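## Task

On the front of the rack are twelve drive blanks in three rows of four. Press every blank that protrudes inward until it bottoms out and latches, with one exception: in the bottom row, the blank that is second counting from the left as seen facing the rack must be left untouched. The rack is loose on the table. Tilting it beyond a slight amount means failure, and the rack must finish in its original position.

## Robot and tools

Robot: two six-joint arms, each with a parallel two-finger gripper and a wrist camera. left_arm's base sits near (+0.007, +0.260, 0) m and right_arm's near (-0.011, -0.355, 0) m. A camera stand is fixed behind the arms. Fixed cameras: cam_head_left, cam_head_right, cam_high, cam_low. Wrist cameras: cam_left_wrist, cam_right_wrist.

Frames. The scene frame has its origin at table-top height, midway between the nominal bases. +x points out over the table, +z points up, and +y points toward left_arm (these are not left/right in the images). Printed hand positions, quaternions (wxyz) and Hand targets use this frame. Commanded offsets, however, are measured along the axes of each arm's own Hand target. On the gripper, +z is the direction the fingers point, and the fingers open and close along its y axis. end_effector_position is the point between the pads, about 1 cm short of the fingertips. For pushing a blank, the natural stroke is along the gripper's +z with fingers aimed into the rack.

Row layout, shared by execute_actions and move. A row is a single list of 14 numbers that covers both arms, each number in [-1, 1]: dx, dy, dz, rx, ry, rz, opening for left_arm, followed by the same seven for right_arm. The first six per arm form an offset, not a pose. It is counted from that arm's Hand target as it stood when the action or move began, along that target's own axes. 1.0 stands for 0.6 m of translation or 180 degrees of rotation, and rx, ry, rz together make one rotation vector. Every row in a list is measured from the same starting target, not from the previous row. Sending the same offset again in a new call therefore moves the arm further. Sending six zeros re-requests the current Hand target. Opening is absolute: +1 is fully open (0.093 m), -1 is closed. Any number you send is a command, so to leave an arm untouched, resend its current opening and zero offsets.

execute_actions(actions, cameras): actions is a list of up to 15 actions. Each action is a table of up to 15 rows, one per 1/30 s step; a short table keeps repeating its final row. An empty actions list returns the state together with images. cameras lists camera names, ["all"], or []; any unknown name invalidates the call.

move(target, speed, blend, opening_speed, grip_force, blocking, cameras): drives each gripper in a straight line toward the offset given in target, either one 14-number row or up to 15 rows, all counted from the same Hand targets. speed is in m/s, from 0.002 to 2.9, default 0.25; rotation is limited to twice that in rad/s. blend, in metres, rounds corners between listed targets; 0 means stop at each one. opening_speed is the rate on the -1..+1 scale per second, minimum 0.2. grip_force is newtons per pad, 10 to 50. blocking=false hands back control after about 0.5 s while motion continues. Paths do not avoid obstacles or the other arm, and they lag or overshoot more at higher speed. Keep paths away from an arm's own base. The result ends with a move: line reporting done, off_target, moving, held or fault, plus limits such as paced or held.

wait(seconds 0 to 10): time passes while commands are held. stop: decelerates the running move. zoom_image(camera, region [x0, y0, x1, y1] in pixels, max 504 by 504): magnified crop of the latest image from a head or wrist camera. read_manual: licence texts only. finished_scene(scene 1 or 2): closes the scene permanently; the goal must still hold once the robot lets go.

Results give per-arm end_effector_position (m), quaternion, Hand target (the last commanded pose after clipping), Tool commands, grip_measured (+1 open, -1 closed; pads meet near -0.94), Joint positions (with gripper opening in metres last), Joint velocities, Joint torques (Nm, offset and noisy), motor temperatures, and move outcome. Orientation commands are clipped to within 40 degrees of the measured orientation. Grippers often settle short of or below their target, and may tilt, especially at long reach. Check the pose after each move and correct it with a further offset.

Caution: contact force rises with speed and with how far the target lies beyond the contact point. An arm that is blocked keeps pressing until you command its target back behind the gripper. So push the blanks slowly, using small overshoot, then back off. Because the rack is unfastened, press near the blank's centre and straight in, so the rack neither slides nor tips. Never let the two arms, grippers or wrist cameras touch one another. Avoid collisions with fixed or heavy objects, and avoid straining an arm's camera cable. Nothing may fall off the table. Pushing against unreachable poses or holding an arm extended heats motors; MOTOR HOT appears at 75 °C, and at 90 °C the arm folds and becomes unusable. Time keeps running while you think, so keep replies efficient.

Each tool is called after "Call:" in YAML: its name, and indented under it one key for each argument.

## Session

Call:
execute_actions:
  actions: []

Scene clock: 0.00 s.
left_arm: end_effector_position=(+0.3944, +0.2656, +0.0714) grip_measured=+1.000 end_effector_quat_wxyz=(+0.505, -0.053, +0.858, +0.075) | right_arm: end_effector_position=(+0.3643, -0.3992, +0.0550) grip_measured=+1.000 end_effector_quat_wxyz=(+0.518, +0.085, +0.844, -0.110)
Joint positions: left_arm=[-0.103 1.541 0.455 0.565 -0.275 -0.069 0.093] | right_arm=[0.042 1.618 0.363 0.778 0.285 0.034 0.093]
Joint velocities: within noise
Joint torques (N m): no reading
Motor temperatures (°C): left_arm=[28 32 36 38 25 26 28] | right_arm=[25 31 35 30 29 27 26]
Heat: left arm: 38 °C; right arm: 35 °C.
Hand target: left_arm +0.3951, +0.2655, +0.0730; +0.506, -0.053, +0.858, +0.075 | right_arm +0.3686, -0.3992, +0.0633; +0.529, +0.087, +0.837, -0.109
Tool commands: left_gripper/opening=+1.0 right_gripper/opening=+1.0
camera_calibration:
cam_left_wrist: T_world_to_cam=[[0.163524, -0.983163, -0.0815553, 0.202191], [-0.796314, -0.082742, -0.599197, 0.419166], [0.58236, 0.162927, -0.796437, -0.129714], [0, 0, 0, 1]] pos_world=[0.376265, 0.254603, 0.164344]
cam_right_wrist: T_world_to_cam=[[-0.250205, -0.962886, 0.101231, -0.298688], [-0.777623, 0.137566, -0.613496, 0.409015], [0.576801, -0.232219, -0.783183, -0.175189], [0, 0, 0, 1]] pos_world=[0.344376, -0.384551, 0.14396]

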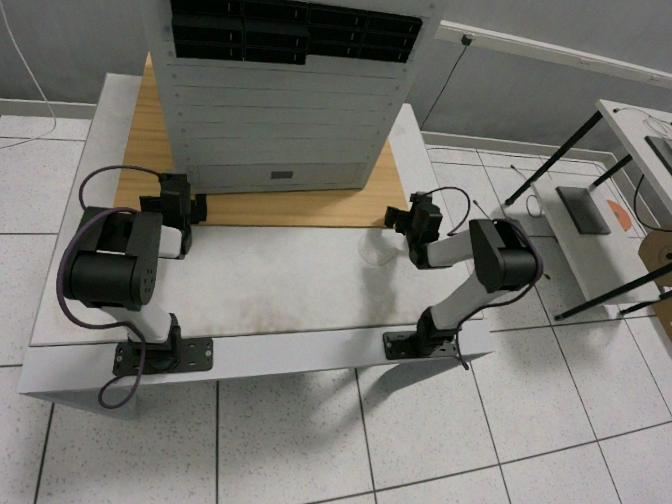

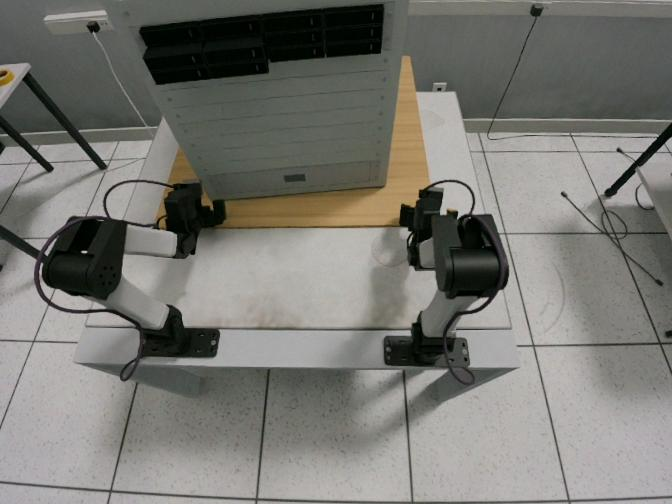

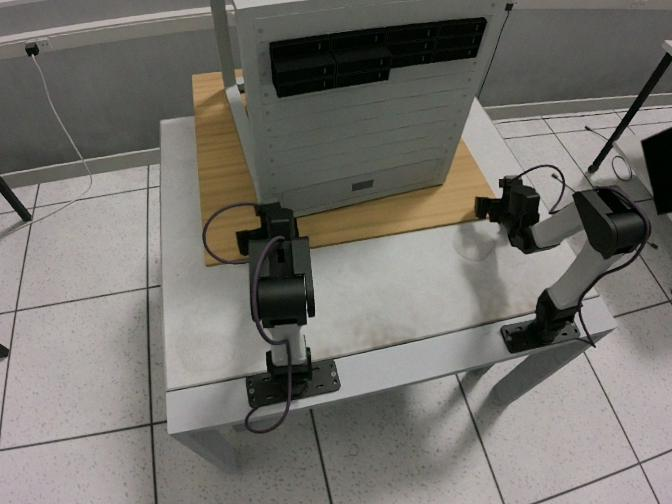

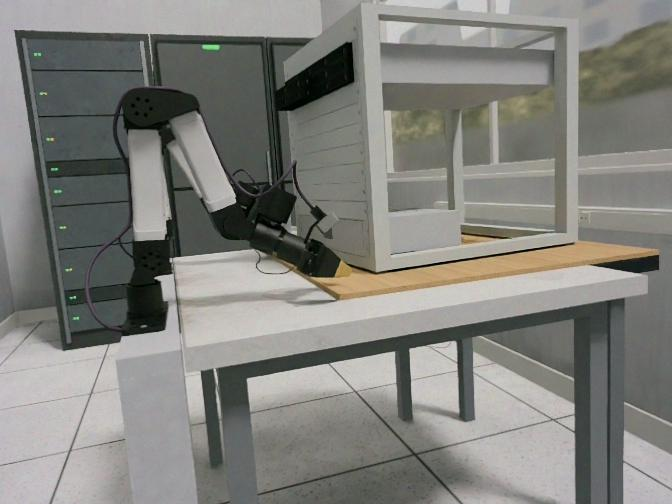

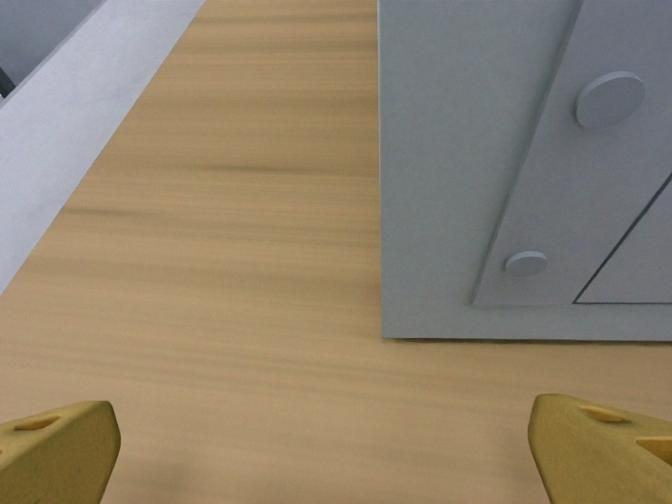

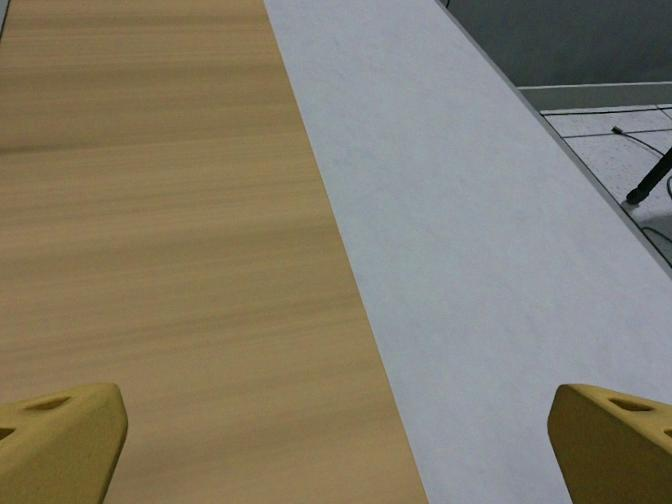

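Call:
zoom_image:
  camera: "cam_head_left"
  region: [150, 0, 450, 100]

Call:
zoom_image:
  camera: "cam_head_right"
  region: [120, 0, 420, 100]

Call:
zoom_image:
  camera: "cam_high"
  region: [260, 0, 500, 110]

Call:
zoom_image:
  camera: "cam_low"
  region: [260, 20, 400, 130]

Scaled by 1.680 from the camera's 672x504 image, which has a finer 960x720 frame.

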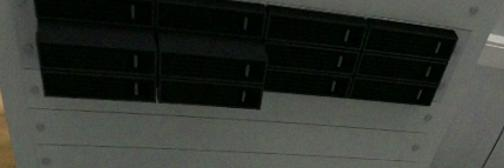

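Scaled by 1.680 from the camera's 672x504 image, which has a finer 960x720 frame.

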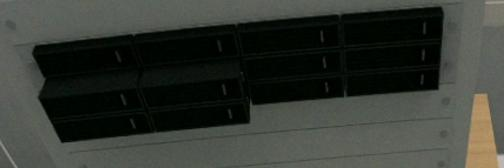

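Scaled by 2.100 from the camera's 672x504 image, which has a finer 960x720 frame.

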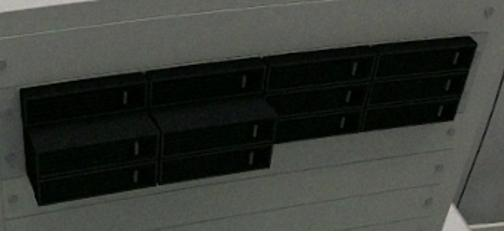

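Scaled by 3.600 from the camera's 672x504 image, which has a finer 960x720 frame.

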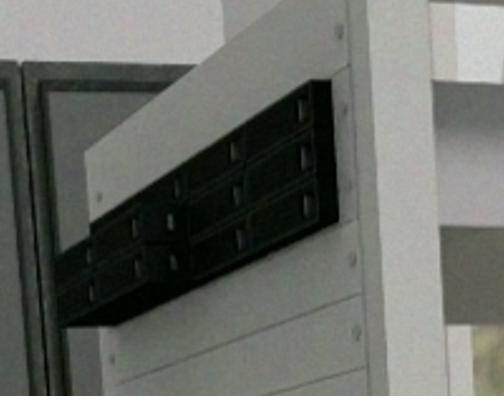

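Call:
move:
  target: [-0.436,-0.170,-0.579,0.0366,-0.1596,-0.0156,-1,0,0,0,0,0,0,1]
  cameras: ["all"]

Scene clock: 14.40 s.
left_arm: end_effector_position=(+0.2407, +0.1050, +0.4528) grip_measured=-0.991 end_effector_quat_wxyz=(+0.703, -0.014, +0.710, +0.028) | right_arm: end_effector_position=(+0.3642, -0.3992, +0.0550) grip_measured=+1.000 end_effector_quat_wxyz=(+0.517, +0.085, +0.844, -0.110)
Joint positions: left_arm=[-1.194 1.017 1.265 -0.277 -1.255 -0.007 0] | right_arm=[0.042 1.618 0.363 0.777 0.285 0.034 0.093]
Joint torques (N m): left_arm=[-0.25 -0.98 7.69 1.89 -0.26 0.02] | right_arm=[0.05 -6.71 5.14 1.88 0.17 0.04]
Heat: left arm: 42 °C; right arm: 36 °C.
Hand target: left_arm +0.2399, +0.1059, +0.4602; +0.706, -0.025, +0.707, +0.025 | right_arm +0.3686, -0.3992, +0.0633; +0.529, +0.087, +0.837, -0.109
Off the commanded pose: left_arm 0.008 m, 1 deg | right_arm 0.009 m, 2 deg.
move: done
camera_calibration:
cam_left_wrist: T_world_to_cam=[[0.0596755, -0.997824, -0.0280234, 0.102806], [-0.421412, 0.000266197, -0.906869, 0.552429], [0.904904, 0.0659273, -0.42048, 0.0520534], [0, 0, 0, 1]] pos_world=[0.179562, 0.0990039, 0.525749]
cam_right_wrist: T_world_to_cam=[[-0.250153, -0.962888, 0.101338, -0.298712], [-0.777856, 0.137547, -0.613206, 0.408985], [0.57651, -0.232222, -0.783396, -0.175138], [0, 0, 0, 1]] pos_world=[0.344376, -0.384551, 0.14386]

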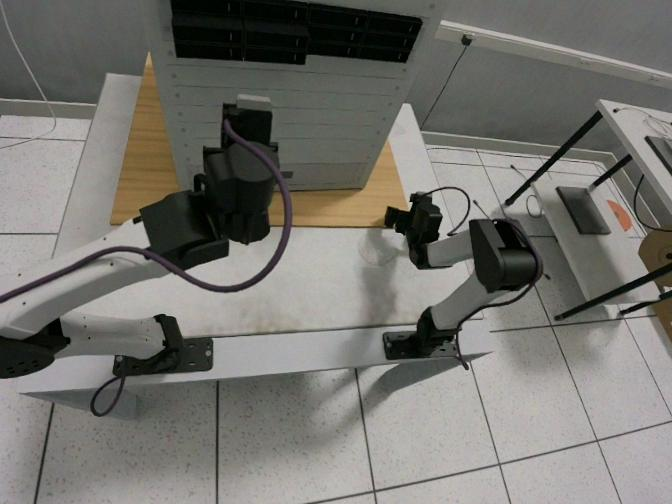

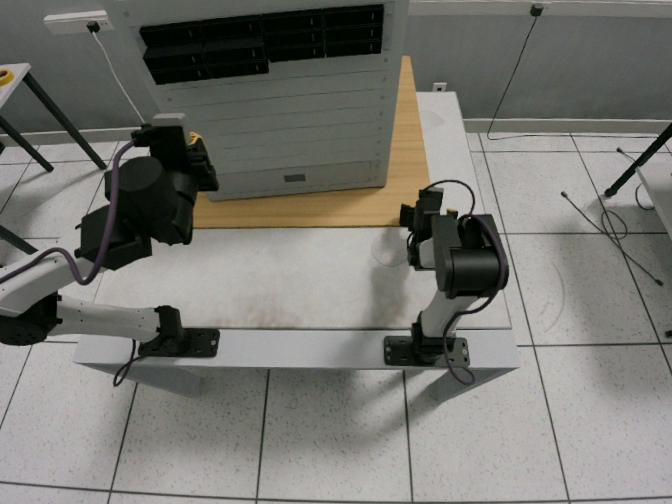

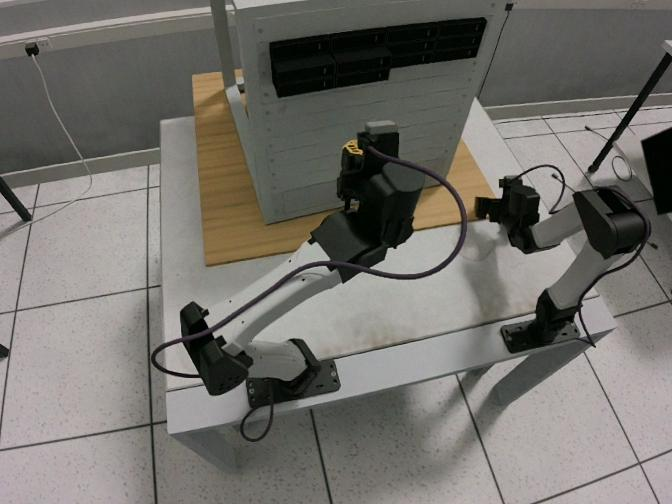

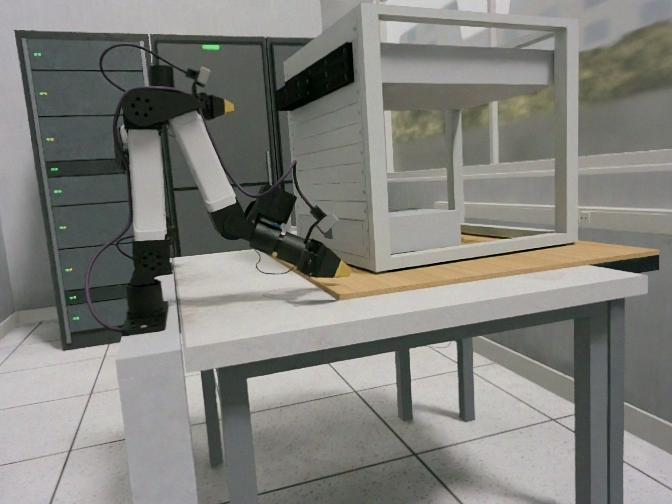

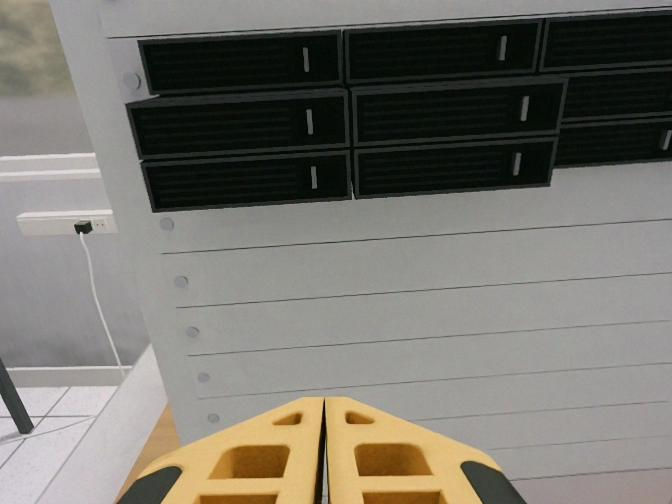

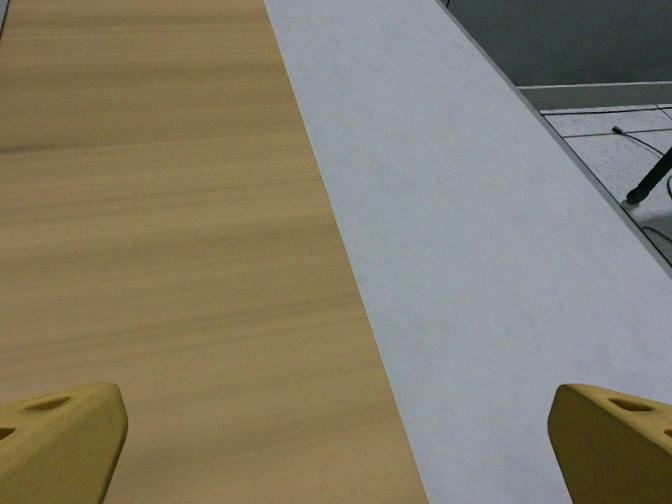

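Call:
move:
  target: [-0.075,0.078,0.1725,0,0,0,-1,-0.479,0.3227,-0.6177,-0.1113,-0.141,0.0051,-1]
  cameras: ["cam_left_wrist","cam_right_wrist","cam_high","cam_low"]

Scene clock: 34.43 s.
left_arm: end_effector_position=(+0.3387, +0.1609, +0.4999) grip_measured=-0.991 end_effector_quat_wxyz=(+0.706, -0.027, +0.707, +0.030) | right_arm: end_effector_position=(+0.2210, -0.1208, +0.4494) grip_measured=-0.987 end_effector_quat_wxyz=(+0.701, -0.040, +0.711, +0.014)
Joint positions: left_arm=[-0.603 1.172 1.538 -0.369 -0.685 0.002 0] | right_arm=[1.322 1.195 1.346 -0.195 1.211 0.005 0]
Joint torques (N m): left_arm=[0.75 -1.98 8.17 1.99 0.07 -0.03] | right_arm=[0.59 -3 8.2 1.69 0.22 -0.08]
Motor temperatures (°C): left_arm=[28 32 40 43 25 26 28] | right_arm=[25 32 37 34 29 27 26]
Heat: left arm: 43 °C; right arm: 37 °C.
Hand target: left_arm +0.3399, +0.1598, +0.5051; +0.706, -0.025, +0.707, +0.024 | right_arm +0.2202, -0.1199, +0.4601; +0.707, -0.025, +0.707, +0.025
Off the commanded pose: left_arm 0.005 m, 1 deg | right_arm 0.011 m, 2 deg.
move: off_target (right_arm)
camera_calibration:
cam_left_wrist: T_world_to_cam=[[0.0803288, -0.996706, -0.0111724, 0.138422], [-0.414006, -0.0231662, -0.909979, 0.639124], [0.906723, 0.077723, -0.414503, -0.0260841], [0, 0, 0, 1]] pos_world=[0.277133, 0.154799, 0.572324]
cam_right_wrist: T_world_to_cam=[[0.0824221, -0.995702, 0.0422361, -0.15737], [-0.442214, -0.0745195, -0.893808, 0.52742], [0.893114, 0.0549921, -0.446456, 0.0943873], [0, 0, 0, 1]] pos_world=[0.161905, -0.122581, 0.520199]
Images, in order (width x height): cam_high 672x504, cam_low 672x504, cam_left_wrist 672x504, cam_right_wrist 672x504.

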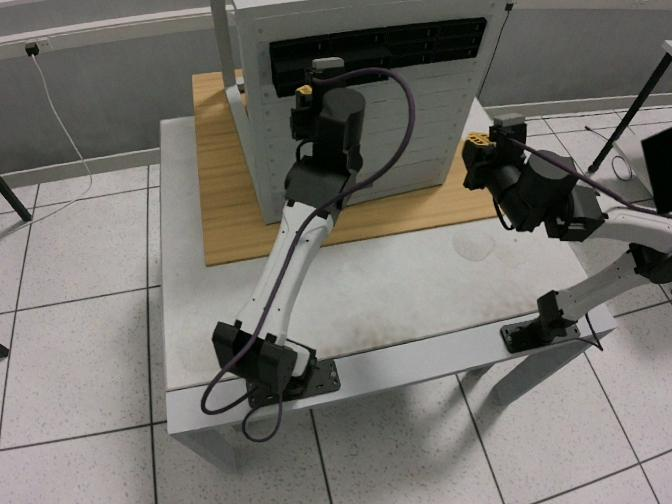

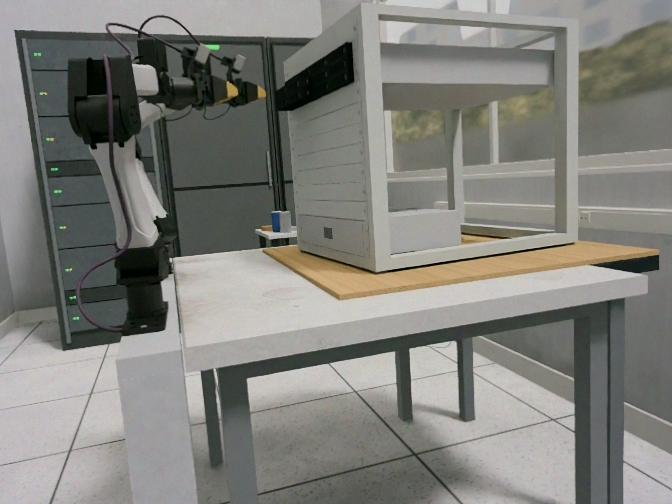

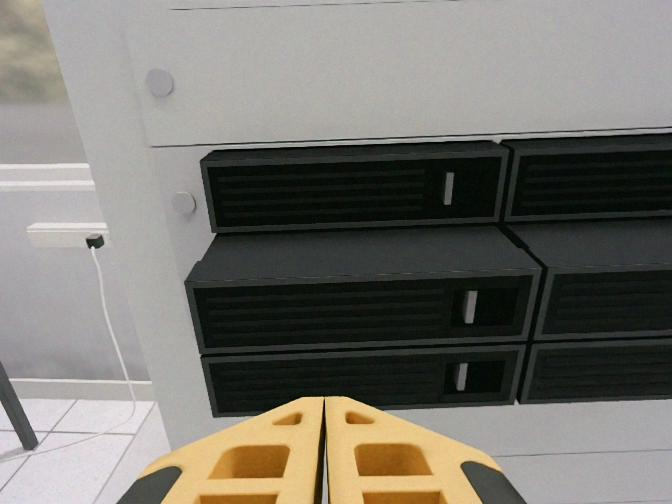

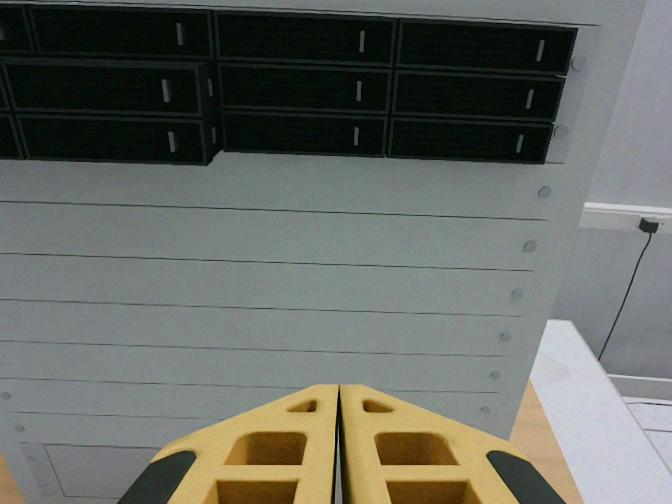

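Call:
move:
  target:
    - [0,0,0.05,0,0,0,-1,0,0,0,0,0,0,-1]
    - [0,0,0.117,0,0,0,-1,0,0,0,0,0,0,-1]
  speed: [0.1,0.03]
  blend: [0.005,0]
  cameras: ["cam_left_wrist","cam_high"]

Scene clock: 40.10 s.
left_arm: end_effector_position=(+0.4058, +0.1678, +0.4962) grip_measured=-0.991 end_effector_quat_wxyz=(+0.698, -0.026, +0.714, +0.036) | right_arm: end_effector_position=(+0.2210, -0.1209, +0.4495) grip_measured=-0.987 end_effector_quat_wxyz=(+0.702, -0.040, +0.711, +0.014)
Joint positions: left_arm=[-0.434 1.359 1.661 -0.328 -0.523 0.002 0] | right_arm=[1.322 1.195 1.346 -0.194 1.212 0.004 0]
Joint torques (N m): left_arm=[0.76 -3.47 8.42 2.37 0.14 -0.03] | right_arm=[0.46 -2.76 8.42 1.66 0.22 -0.02]
Heat: left arm: 44 °C; right arm: 38 °C.
Hand target: left_arm +0.4100, +0.1649, +0.5051; +0.706, -0.025, +0.707, +0.025 | right_arm +0.2202, -0.1199, +0.4601; +0.707, -0.025, +0.707, +0.025
Off the commanded pose: left_arm 0.010 m, 2 deg | right_arm 0.011 m, 2 deg.
move: off_target (right_arm)
camera_calibration:
cam_left_wrist: T_world_to_cam=[[0.0868774, -0.995976, -0.0220185, 0.142539], [-0.432545, -0.0178018, -0.901436, 0.666234], [0.897417, 0.0878384, -0.432351, -0.0780627], [0, 0, 0, 1]] pos_world=[0.345848, 0.160682, 0.569955]
Images, in order (width x height): cam_high 672x504, cam_left_wrist 672x504.

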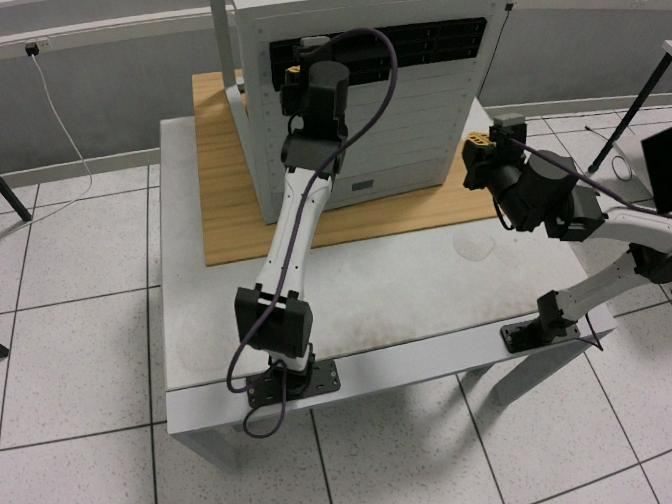

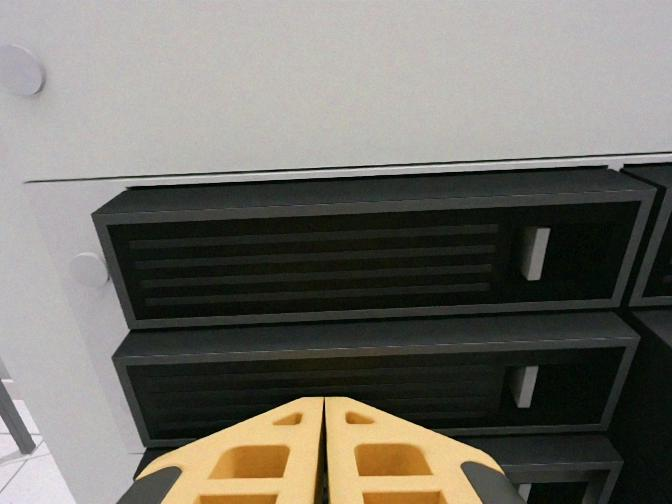

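Call:
move:
  target: [0,0,0.025,0,0,0,-1,0,0,0,0,0,0,-1]
  speed: 0.03
  cameras: ["cam_left_wrist"]

Scene clock: 42.07 s.
left_arm: end_effector_position=(+0.4145, +0.1687, +0.4972) grip_measured=-0.991 end_effector_quat_wxyz=(+0.697, -0.026, +0.716, +0.036) | right_arm: end_effector_position=(+0.2210, -0.1209, +0.4495) grip_measured=-0.987 end_effector_quat_wxyz=(+0.702, -0.040, +0.711, +0.014)
Joint positions: left_arm=[-0.416 1.389 1.694 -0.335 -0.505 0.002 0] | right_arm=[1.322 1.195 1.346 -0.194 1.212 0.004 0]
Joint torques (N m): left_arm=[1.58 -2.35 8.49 2.58 0.23 -0.03] | right_arm=[0.32 -2.77 8.2 1.66 0.19 0]
Heat: left arm: 44 °C; right arm: 38 °C.
Hand target: left_arm +0.4249, +0.1659, +0.5051; +0.706, -0.025, +0.707, +0.025 | right_arm +0.2202, -0.1199, +0.4601; +0.707, -0.025, +0.707, +0.025
Off the commanded pose: left_arm 0.013 m, 2 deg | right_arm 0.011 m, 2 deg.
move: off_target (left_arm, right_arm)
camera_calibration:
cam_left_wrist: T_world_to_cam=[[0.0867533, -0.995939, -0.0240717, 0.143789], [-0.436766, -0.0163064, -0.899427, 0.671339], [0.895382, 0.088542, -0.436407, -0.0827676], [0, 0, 0, 1]] pos_world=[0.354853, 0.161481, 0.571162]
Images, in order (width x height): cam_left_wrist 672x504.

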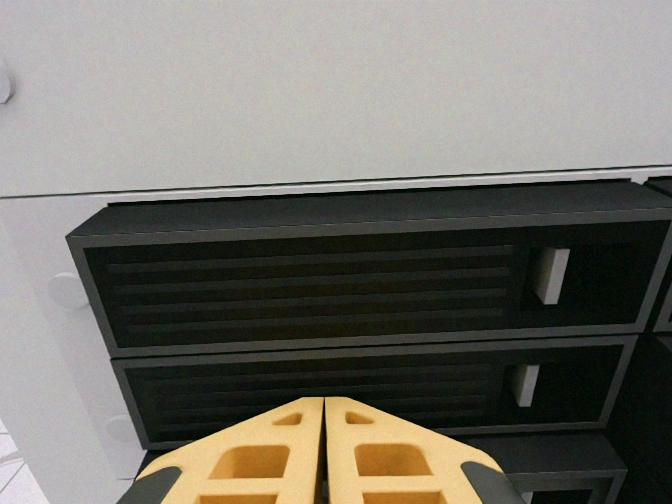

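Call:
move:
  target: [0,0,0.013,0,0,0,-1,0,0,0,0,0,0,-1]
  speed: 0.03
  cameras: ["cam_left_wrist"]

Call:
move:
  target: [0,0,-0.12,0,0,0,-1,0,0,0,0,0,0,-1]
  speed: 0.15
  cameras: ["cam_left_wrist","cam_high"]

Scene clock: 44.53 s.
left_arm: end_effector_position=(+0.4151, +0.1689, +0.4971) grip_measured=-0.991 end_effector_quat_wxyz=(+0.693, -0.022, +0.720, +0.037) | right_arm: end_effector_position=(+0.2210, -0.1209, +0.4495) grip_measured=-0.987 end_effector_quat_wxyz=(+0.702, -0.040, +0.711, +0.014)
Joint positions: left_arm=[-0.412 1.396 1.712 -0.36 -0.497 0.002 0] | right_arm=[1.322 1.195 1.346 -0.194 1.212 0.004 0]
Joint torques (N m): left_arm=[2.33 -0.95 8.23 2.88 0.26 -0.02] | right_arm=[0.31 -2.8 8.2 1.68 0.27 -0.01]
Heat: left arm: 45 °C; right arm: 38 °C.
Hand target: left_arm +0.4326, +0.1666, +0.5051; +0.706, -0.025, +0.707, +0.025 | right_arm +0.2202, -0.1199, +0.4601; +0.707, -0.025, +0.707, +0.025
Off the commanded pose: left_arm 0.019 m, 3 deg | right_arm 0.011 m, 2 deg.
move: off_target (left_arm, right_arm)
camera_calibration:
cam_left_wrist: T_world_to_cam=[[0.0818742, -0.996189, -0.0300649, 0.148977], [-0.447597, -0.00980053, -0.894181, 0.672368], [0.890479, 0.0866674, -0.446694, -0.0759334], [0, 0, 0, 1]] pos_world=[0.35637, 0.16158, 0.571779]
Images, in order (width x height): cam_left_wrist 672x504.

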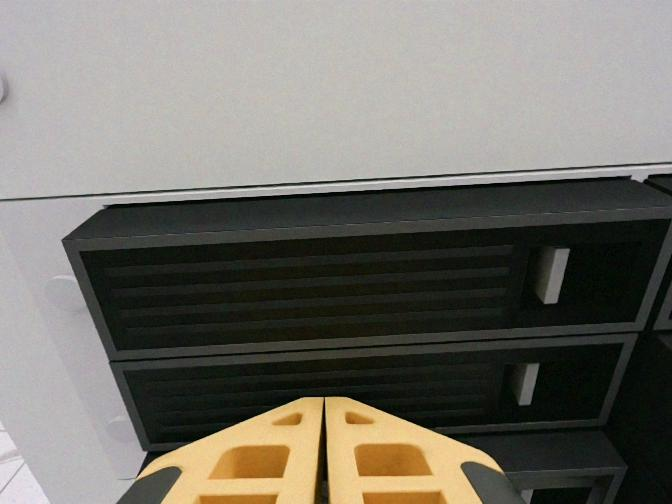

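Scene clock: 45.73 s.
left_arm: end_effector_position=(+0.3606, +0.1615, +0.5129) grip_measured=-0.991 end_effector_quat_wxyz=(+0.713, -0.025, +0.700, +0.018) | right_arm: end_effector_position=(+0.2210, -0.1209, +0.4495) grip_measured=-0.987 end_effector_quat_wxyz=(+0.702, -0.040, +0.711, +0.014)
Joint positions: left_arm=[-0.53 1.241 1.614 -0.352 -0.592 0.002 0] | right_arm=[1.322 1.195 1.346 -0.194 1.212 0.004 0]
Joint torques (N m): left_arm=[-0.31 -4.11 4.57 2.08 -0.21 -0.03] | right_arm=[0.49 -2.84 8.36 1.69 0.21 0.01]
Heat: left arm: 45 °C; right arm: 39 °C.
Hand target: left_arm +0.3609, +0.1614, +0.5051; +0.706, -0.025, +0.707, +0.025 | right_arm +0.2202, -0.1199, +0.4601; +0.707, -0.025, +0.707, +0.025
Off the commanded pose: left_arm 0.008 m, 1 deg | right_arm 0.011 m, 2 deg.
move: off_target (right_arm)
camera_calibration:
cam_left_wrist: T_world_to_cam=[[0.0602243, -0.998182, 0.00241226, 0.138025], [-0.395683, -0.0260917, -0.918016, 0.658098], [0.91641, 0.0543324, -0.396535, -0.0494833], [0, 0, 0, 1]] pos_world=[0.297433, 0.157633, 0.58419]
Images, in order (width x height): cam_high 672x504, cam_left_wrist 672x504.

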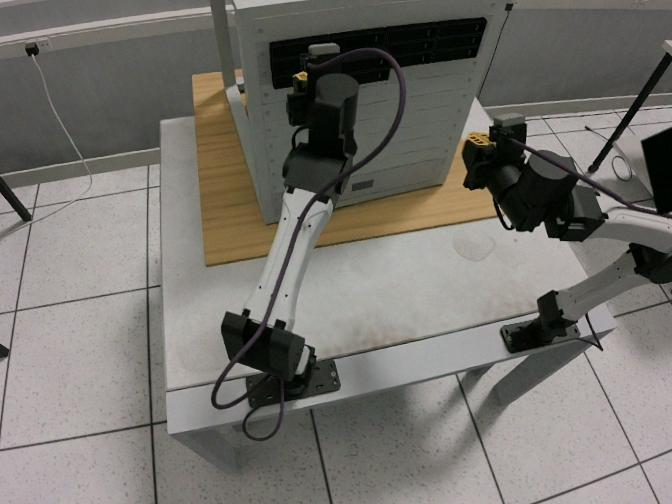

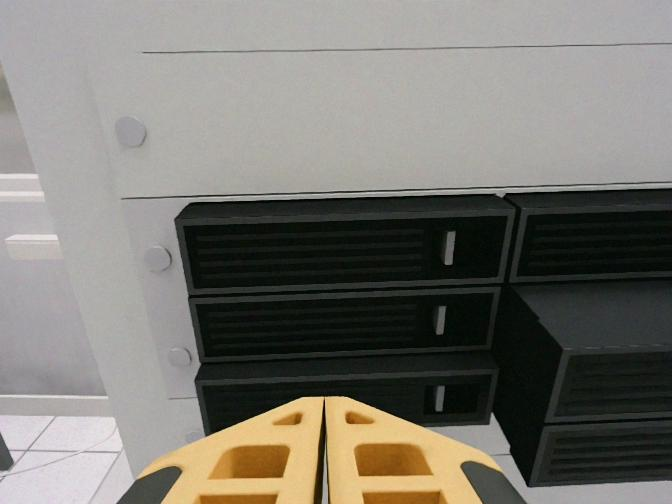

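Call:
move:
  target:
    - [0.052,0,0,0,0,0,-1,0,0,0,0,0,0,-1]
    - [0.052,0,0.04,0,0,0,-1,0,0,0,0,0,0,-1]
    - [0.052,0,0.117,0,0,0,-1,0,0,0,0,0,0,-1]
  speed: [0.1,0.1,0.03]
  blend: [0.005,0.005,0]
  cameras: ["cam_left_wrist"]

Scene clock: 49.80 s.
left_arm: end_effector_position=(+0.4159, +0.1673, +0.4632) grip_measured=-0.991 end_effector_quat_wxyz=(+0.692, -0.021, +0.721, +0.036) | right_arm: end_effector_position=(+0.2210, -0.1209, +0.4495) grip_measured=-0.987 end_effector_quat_wxyz=(+0.702, -0.040, +0.711, +0.014)
Joint positions: left_arm=[-0.416 1.338 1.518 -0.225 -0.498 0.002 0] | right_arm=[1.322 1.195 1.346 -0.194 1.212 0.004 0]
Joint torques (N m): left_arm=[2.37 -1.2 9.07 2.82 0.25 -0.02] | right_arm=[0.61 -2.73 7.97 1.63 0.24 0.05]
Heat: left arm: 45 °C; right arm: 39 °C.
Hand target: left_arm +0.4309, +0.1663, +0.4739; +0.706, -0.025, +0.707, +0.024 | right_arm +0.2202, -0.1199, +0.4601; +0.707, -0.025, +0.707, +0.025
Off the commanded pose: left_arm 0.018 m, 3 deg | right_arm 0.011 m, 2 deg.
move: off_target (left_arm, right_arm)
camera_calibration:
cam_left_wrist: T_world_to_cam=[[0.0798929, -0.996316, -0.0311725, 0.147615], [-0.449489, -0.00809596, -0.893249, 0.642349], [0.889706, 0.085376, -0.44848, -0.0902984], [0, 0, 0, 1]] pos_world=[0.357274, 0.159981, 0.537882]
Images, in order (width x height): cam_left_wrist 672x504.

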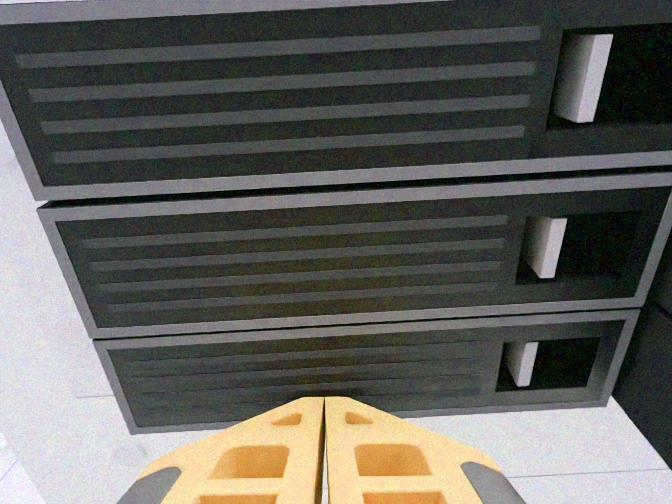

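Call:
move:
  target:
    - [0,0,-0.13,0,0,0,-1,0,0,0,0,0,0,-1]
    - [-0.06,-0.182,-0.181,0,0.067,0,-1,0,0,0,0,0,0,-1]
  speed: [0.12,0.2]
  blend: [0.01,0]
  cameras: ["all"]

Scene clock: 54.97 s.
left_arm: end_effector_position=(+0.3287, +0.0497, +0.5101) grip_measured=-0.991 end_effector_quat_wxyz=(+0.629, -0.021, +0.777, +0.016) | right_arm: end_effector_position=(+0.2210, -0.1209, +0.4495) grip_measured=-0.987 end_effector_quat_wxyz=(+0.702, -0.040, +0.711, +0.014)
Joint positions: left_arm=[-0.949 1.653 2.3 -1.024 -0.97 -0.316 0] | right_arm=[1.322 1.195 1.346 -0.194 1.212 0.004 0]
Joint torques (N m): left_arm=[0.17 -4.75 6.64 1.79 -0.42 -0.1] | right_arm=[0.54 -2.69 7.99 1.69 0.23 0.05]
Heat: left arm: 45 °C; right arm: 40 °C.
Hand target: left_arm +0.3302, +0.0498, +0.5101; +0.628, -0.027, +0.777, +0.022 | right_arm +0.2202, -0.1199, +0.4601; +0.707, -0.025, +0.707, +0.025
Off the commanded pose: left_arm 0.001 m, 1 deg | right_arm 0.011 m, 2 deg.
move: off_target (right_arm)
camera_calibration:
cam_left_wrist: T_world_to_cam=[[0.0514758, -0.998656, -0.00605347, 0.0354994], [-0.592361, -0.0256521, -0.805264, 0.64703], [0.804026, 0.0450374, -0.592885, 0.122206], [0, 0, 0, 1]] pos_world=[0.283191, 0.0465455, 0.593699]
cam_right_wrist: T_world_to_cam=[[0.0820924, -0.995726, 0.0423187, -0.157366], [-0.441842, -0.0744229, -0.894001, 0.52756], [0.893329, 0.0546925, -0.446063, 0.0941564], [0, 0, 0, 1]] pos_world=[0.161904, -0.122581, 0.520298]

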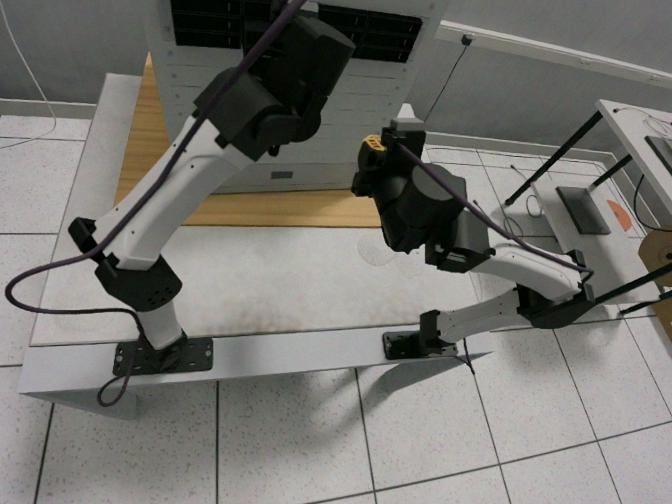

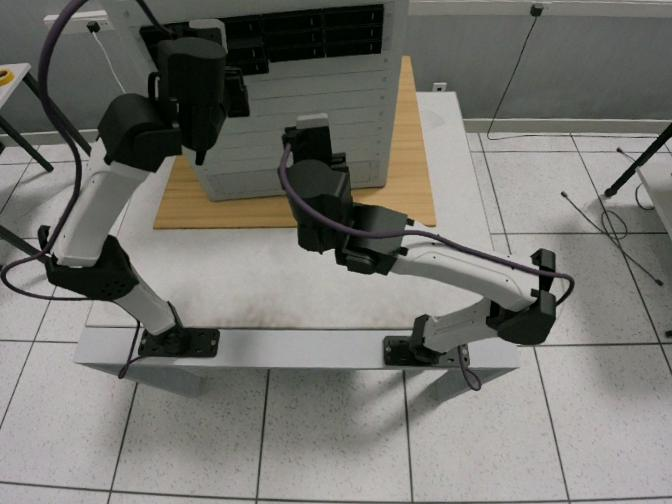

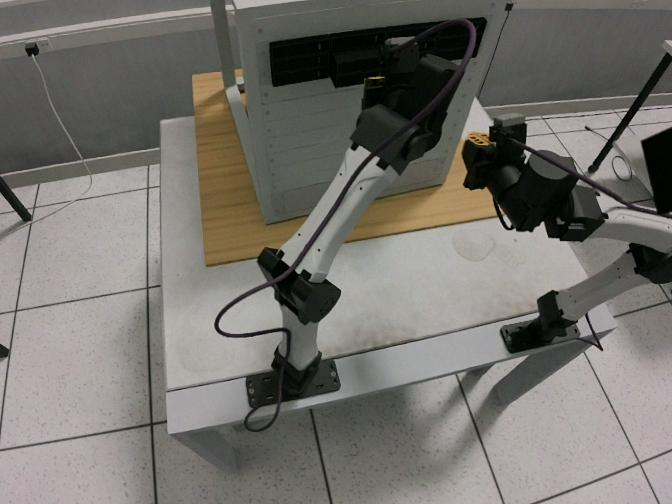

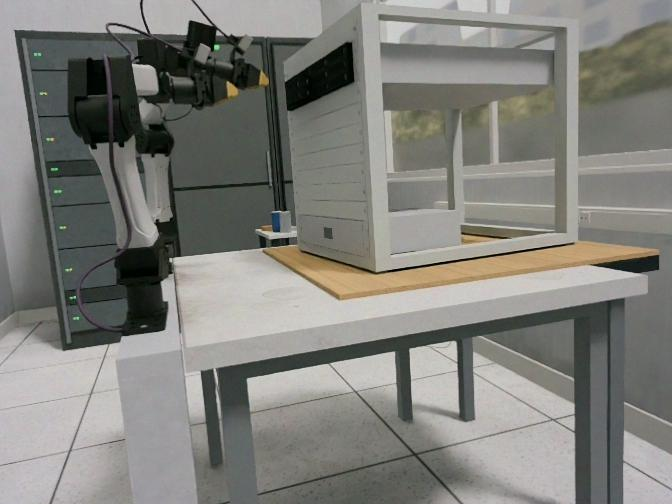

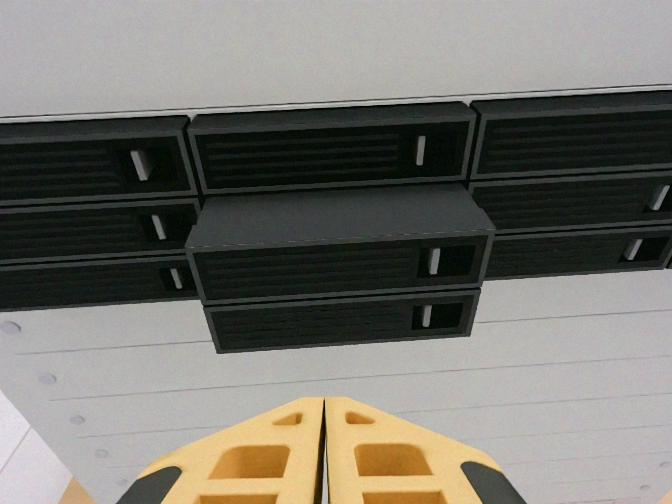

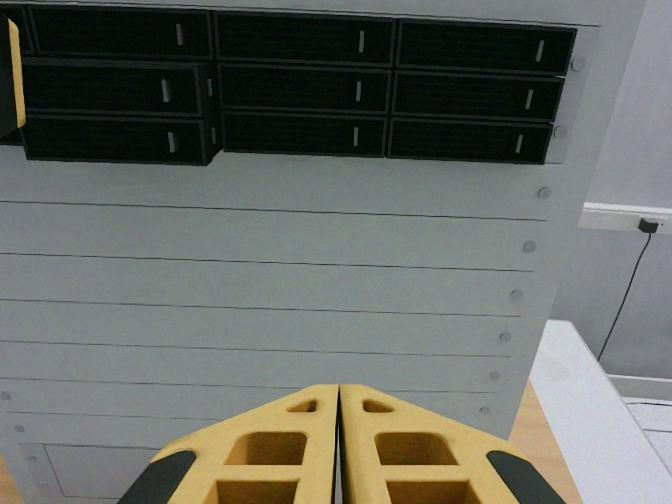

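Call:
move:
  target: [-0.0146,0,0.0685,0,0,0,-1,0,0,0,0,0,0,-1]
  speed: 0.12
  cameras: ["cam_left_wrist","cam_low"]

Call:
zoom_image:
  camera: "cam_left_wrist"
  region: [180, 200, 520, 460]

Call:
zoom_image:
  camera: "cam_low"
  region: [230, 30, 380, 130]

Scene clock: 60.37 s.
left_arm: end_effector_position=(+0.3678, +0.0575, +0.5086) grip_measured=-0.991 end_effector_quat_wxyz=(+0.627, -0.029, +0.778, +0.029) | right_arm: end_effector_position=(+0.2210, -0.1209, +0.4495) grip_measured=-0.987 end_effector_quat_wxyz=(+0.702, -0.040, +0.711, +0.014)
Joint positions: left_arm=[-0.833 1.734 2.379 -0.988 -0.888 -0.261 0] | right_arm=[1.322 1.195 1.346 -0.194 1.212 0.004 0]
Joint torques (N m): left_arm=[0.59 -5.48 6.68 2.1 -0.07 0.03] | right_arm=[0.38 -2.95 8.08 1.62 0.23 0.04]
Heat: left arm: 45 °C; right arm: 40 °C.
Hand target: left_arm +0.3721, +0.0528, +0.5101; +0.628, -0.028, +0.777, +0.022 | right_arm +0.2202, -0.1199, +0.4601; +0.707, -0.025, +0.707, +0.025
Off the commanded pose: left_arm 0.006 m, 1 deg | right_arm 0.011 m, 2 deg.
move: off_target (right_arm)
camera_calibration:
cam_left_wrist: T_world_to_cam=[[0.0796427, -0.996686, -0.0165703, 0.0361394], [-0.595629, -0.0342529, -0.802529, 0.669527], [0.799302, 0.0737853, -0.596383, 0.0913843], [0, 0, 0, 1]] pos_world=[0.322868, 0.05221, 0.592414]
Images, in order (width x height): cam_low 672x504, cam_left_wrist 672x504.

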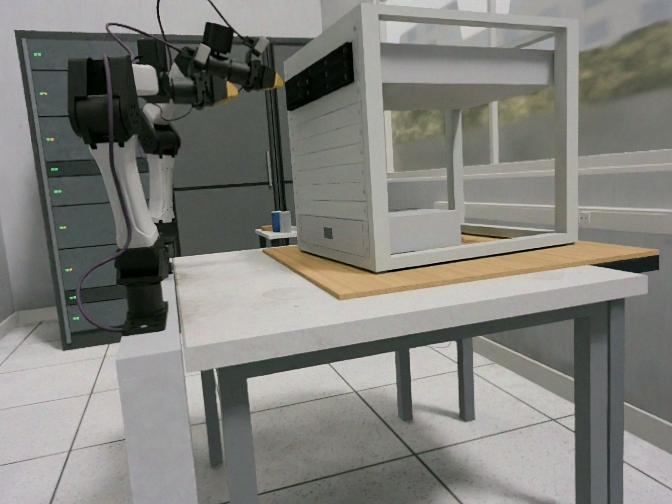

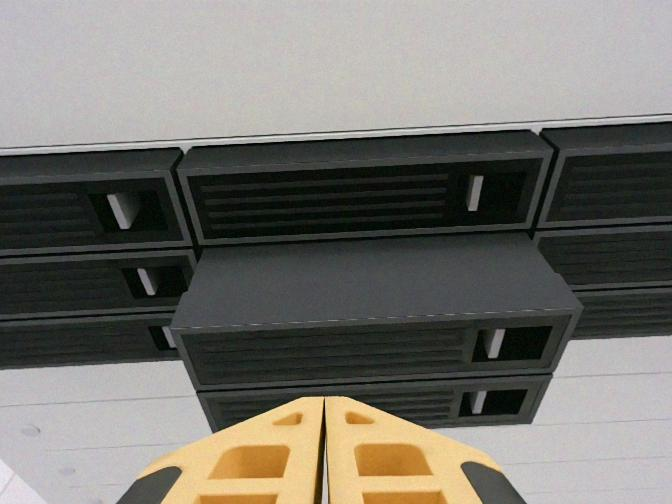

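Scaled by 1.482 from the camera's 672x504 image, which has a finer 960x720 frame.

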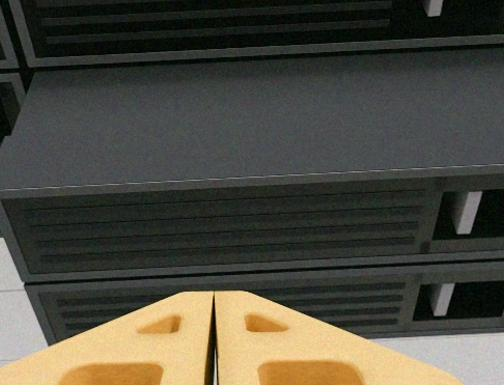

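Scaled by 3.360 from the camera's 672x504 image, which has a finer 960x720 frame.

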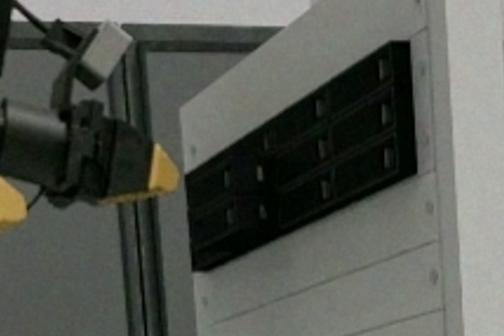

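Call:
move:
  target: [-0.0155,0,0.050,0,0,0,-1,0,0,0,0,0,0,-1]
  speed: 0.03
  cameras: ["cam_left_wrist","cam_low"]

Call:
zoom_image:
  camera: "cam_low"
  region: [230, 30, 380, 130]

Scene clock: 66.03 s.
left_arm: end_effector_position=(+0.3991, +0.0579, +0.5168) grip_measured=-0.991 end_effector_quat_wxyz=(+0.634, -0.034, +0.772, +0.021) | right_arm: end_effector_position=(+0.2210, -0.1209, +0.4495) grip_measured=-0.987 end_effector_quat_wxyz=(+0.702, -0.040, +0.711, +0.014)
Joint positions: left_arm=[-0.757 1.85 2.547 -0.986 -0.814 -0.224 0] | right_arm=[1.322 1.195 1.346 -0.194 1.212 0.004 0]
Joint torques (N m): left_arm=[0.76 -6.24 6.48 1.9 -0.08 0.03] | right_arm=[0.5 -2.89 8.39 1.67 0.2 0.02]
Heat: left arm: 45 °C; right arm: 40 °C.
Hand target: left_arm +0.4033, +0.0549, +0.5129; +0.628, -0.027, +0.777, +0.022 | right_arm +0.2202, -0.1199, +0.4601; +0.707, -0.025, +0.707, +0.025
Off the commanded pose: left_arm 0.006 m, 1 deg | right_arm 0.011 m, 2 deg.
move: off_target (right_arm)
camera_calibration:
cam_left_wrist: T_world_to_cam=[[0.0772932, -0.997003, 0.00342906, 0.0247652], [-0.580585, -0.0478057, -0.812795, 0.694856], [0.810523, 0.0608327, -0.58254, 0.0604059], [0, 0, 0, 1]] pos_world=[0.352548, 0.0542344, 0.599879]
Images, in order (width x height): cam_low 672x504, cam_left_wrist 672x504.

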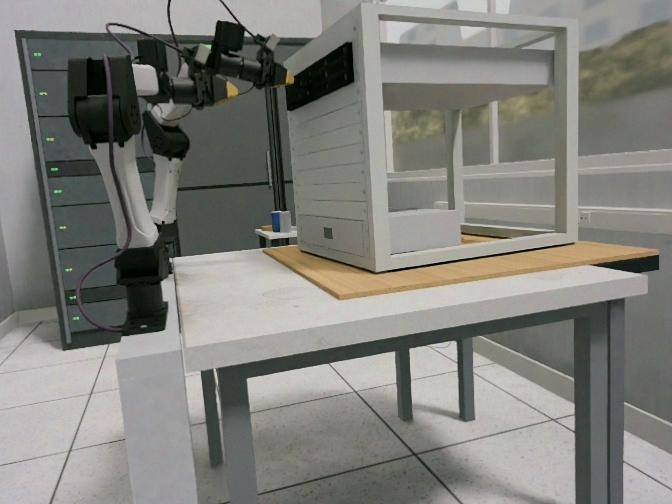

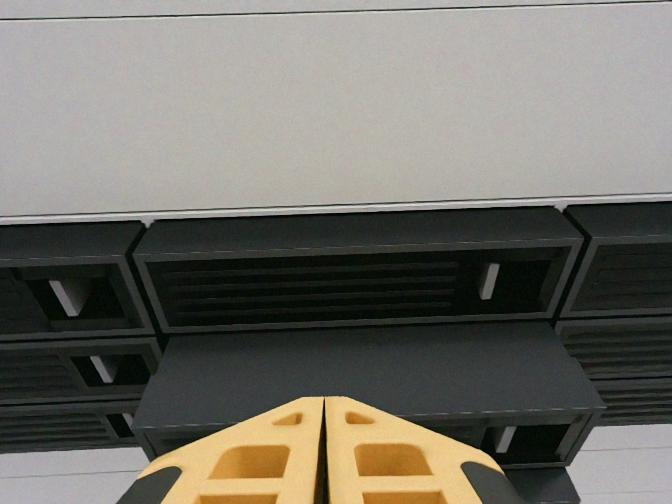

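Scaled by 3.360 from the camera's 672x504 image, which has a finer 960x720 frame.

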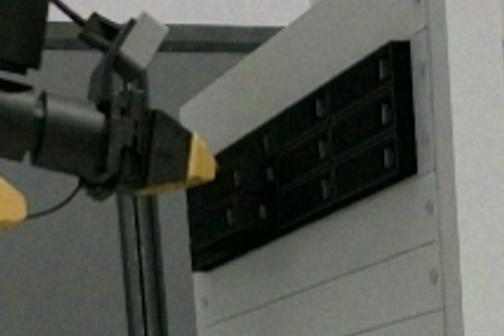

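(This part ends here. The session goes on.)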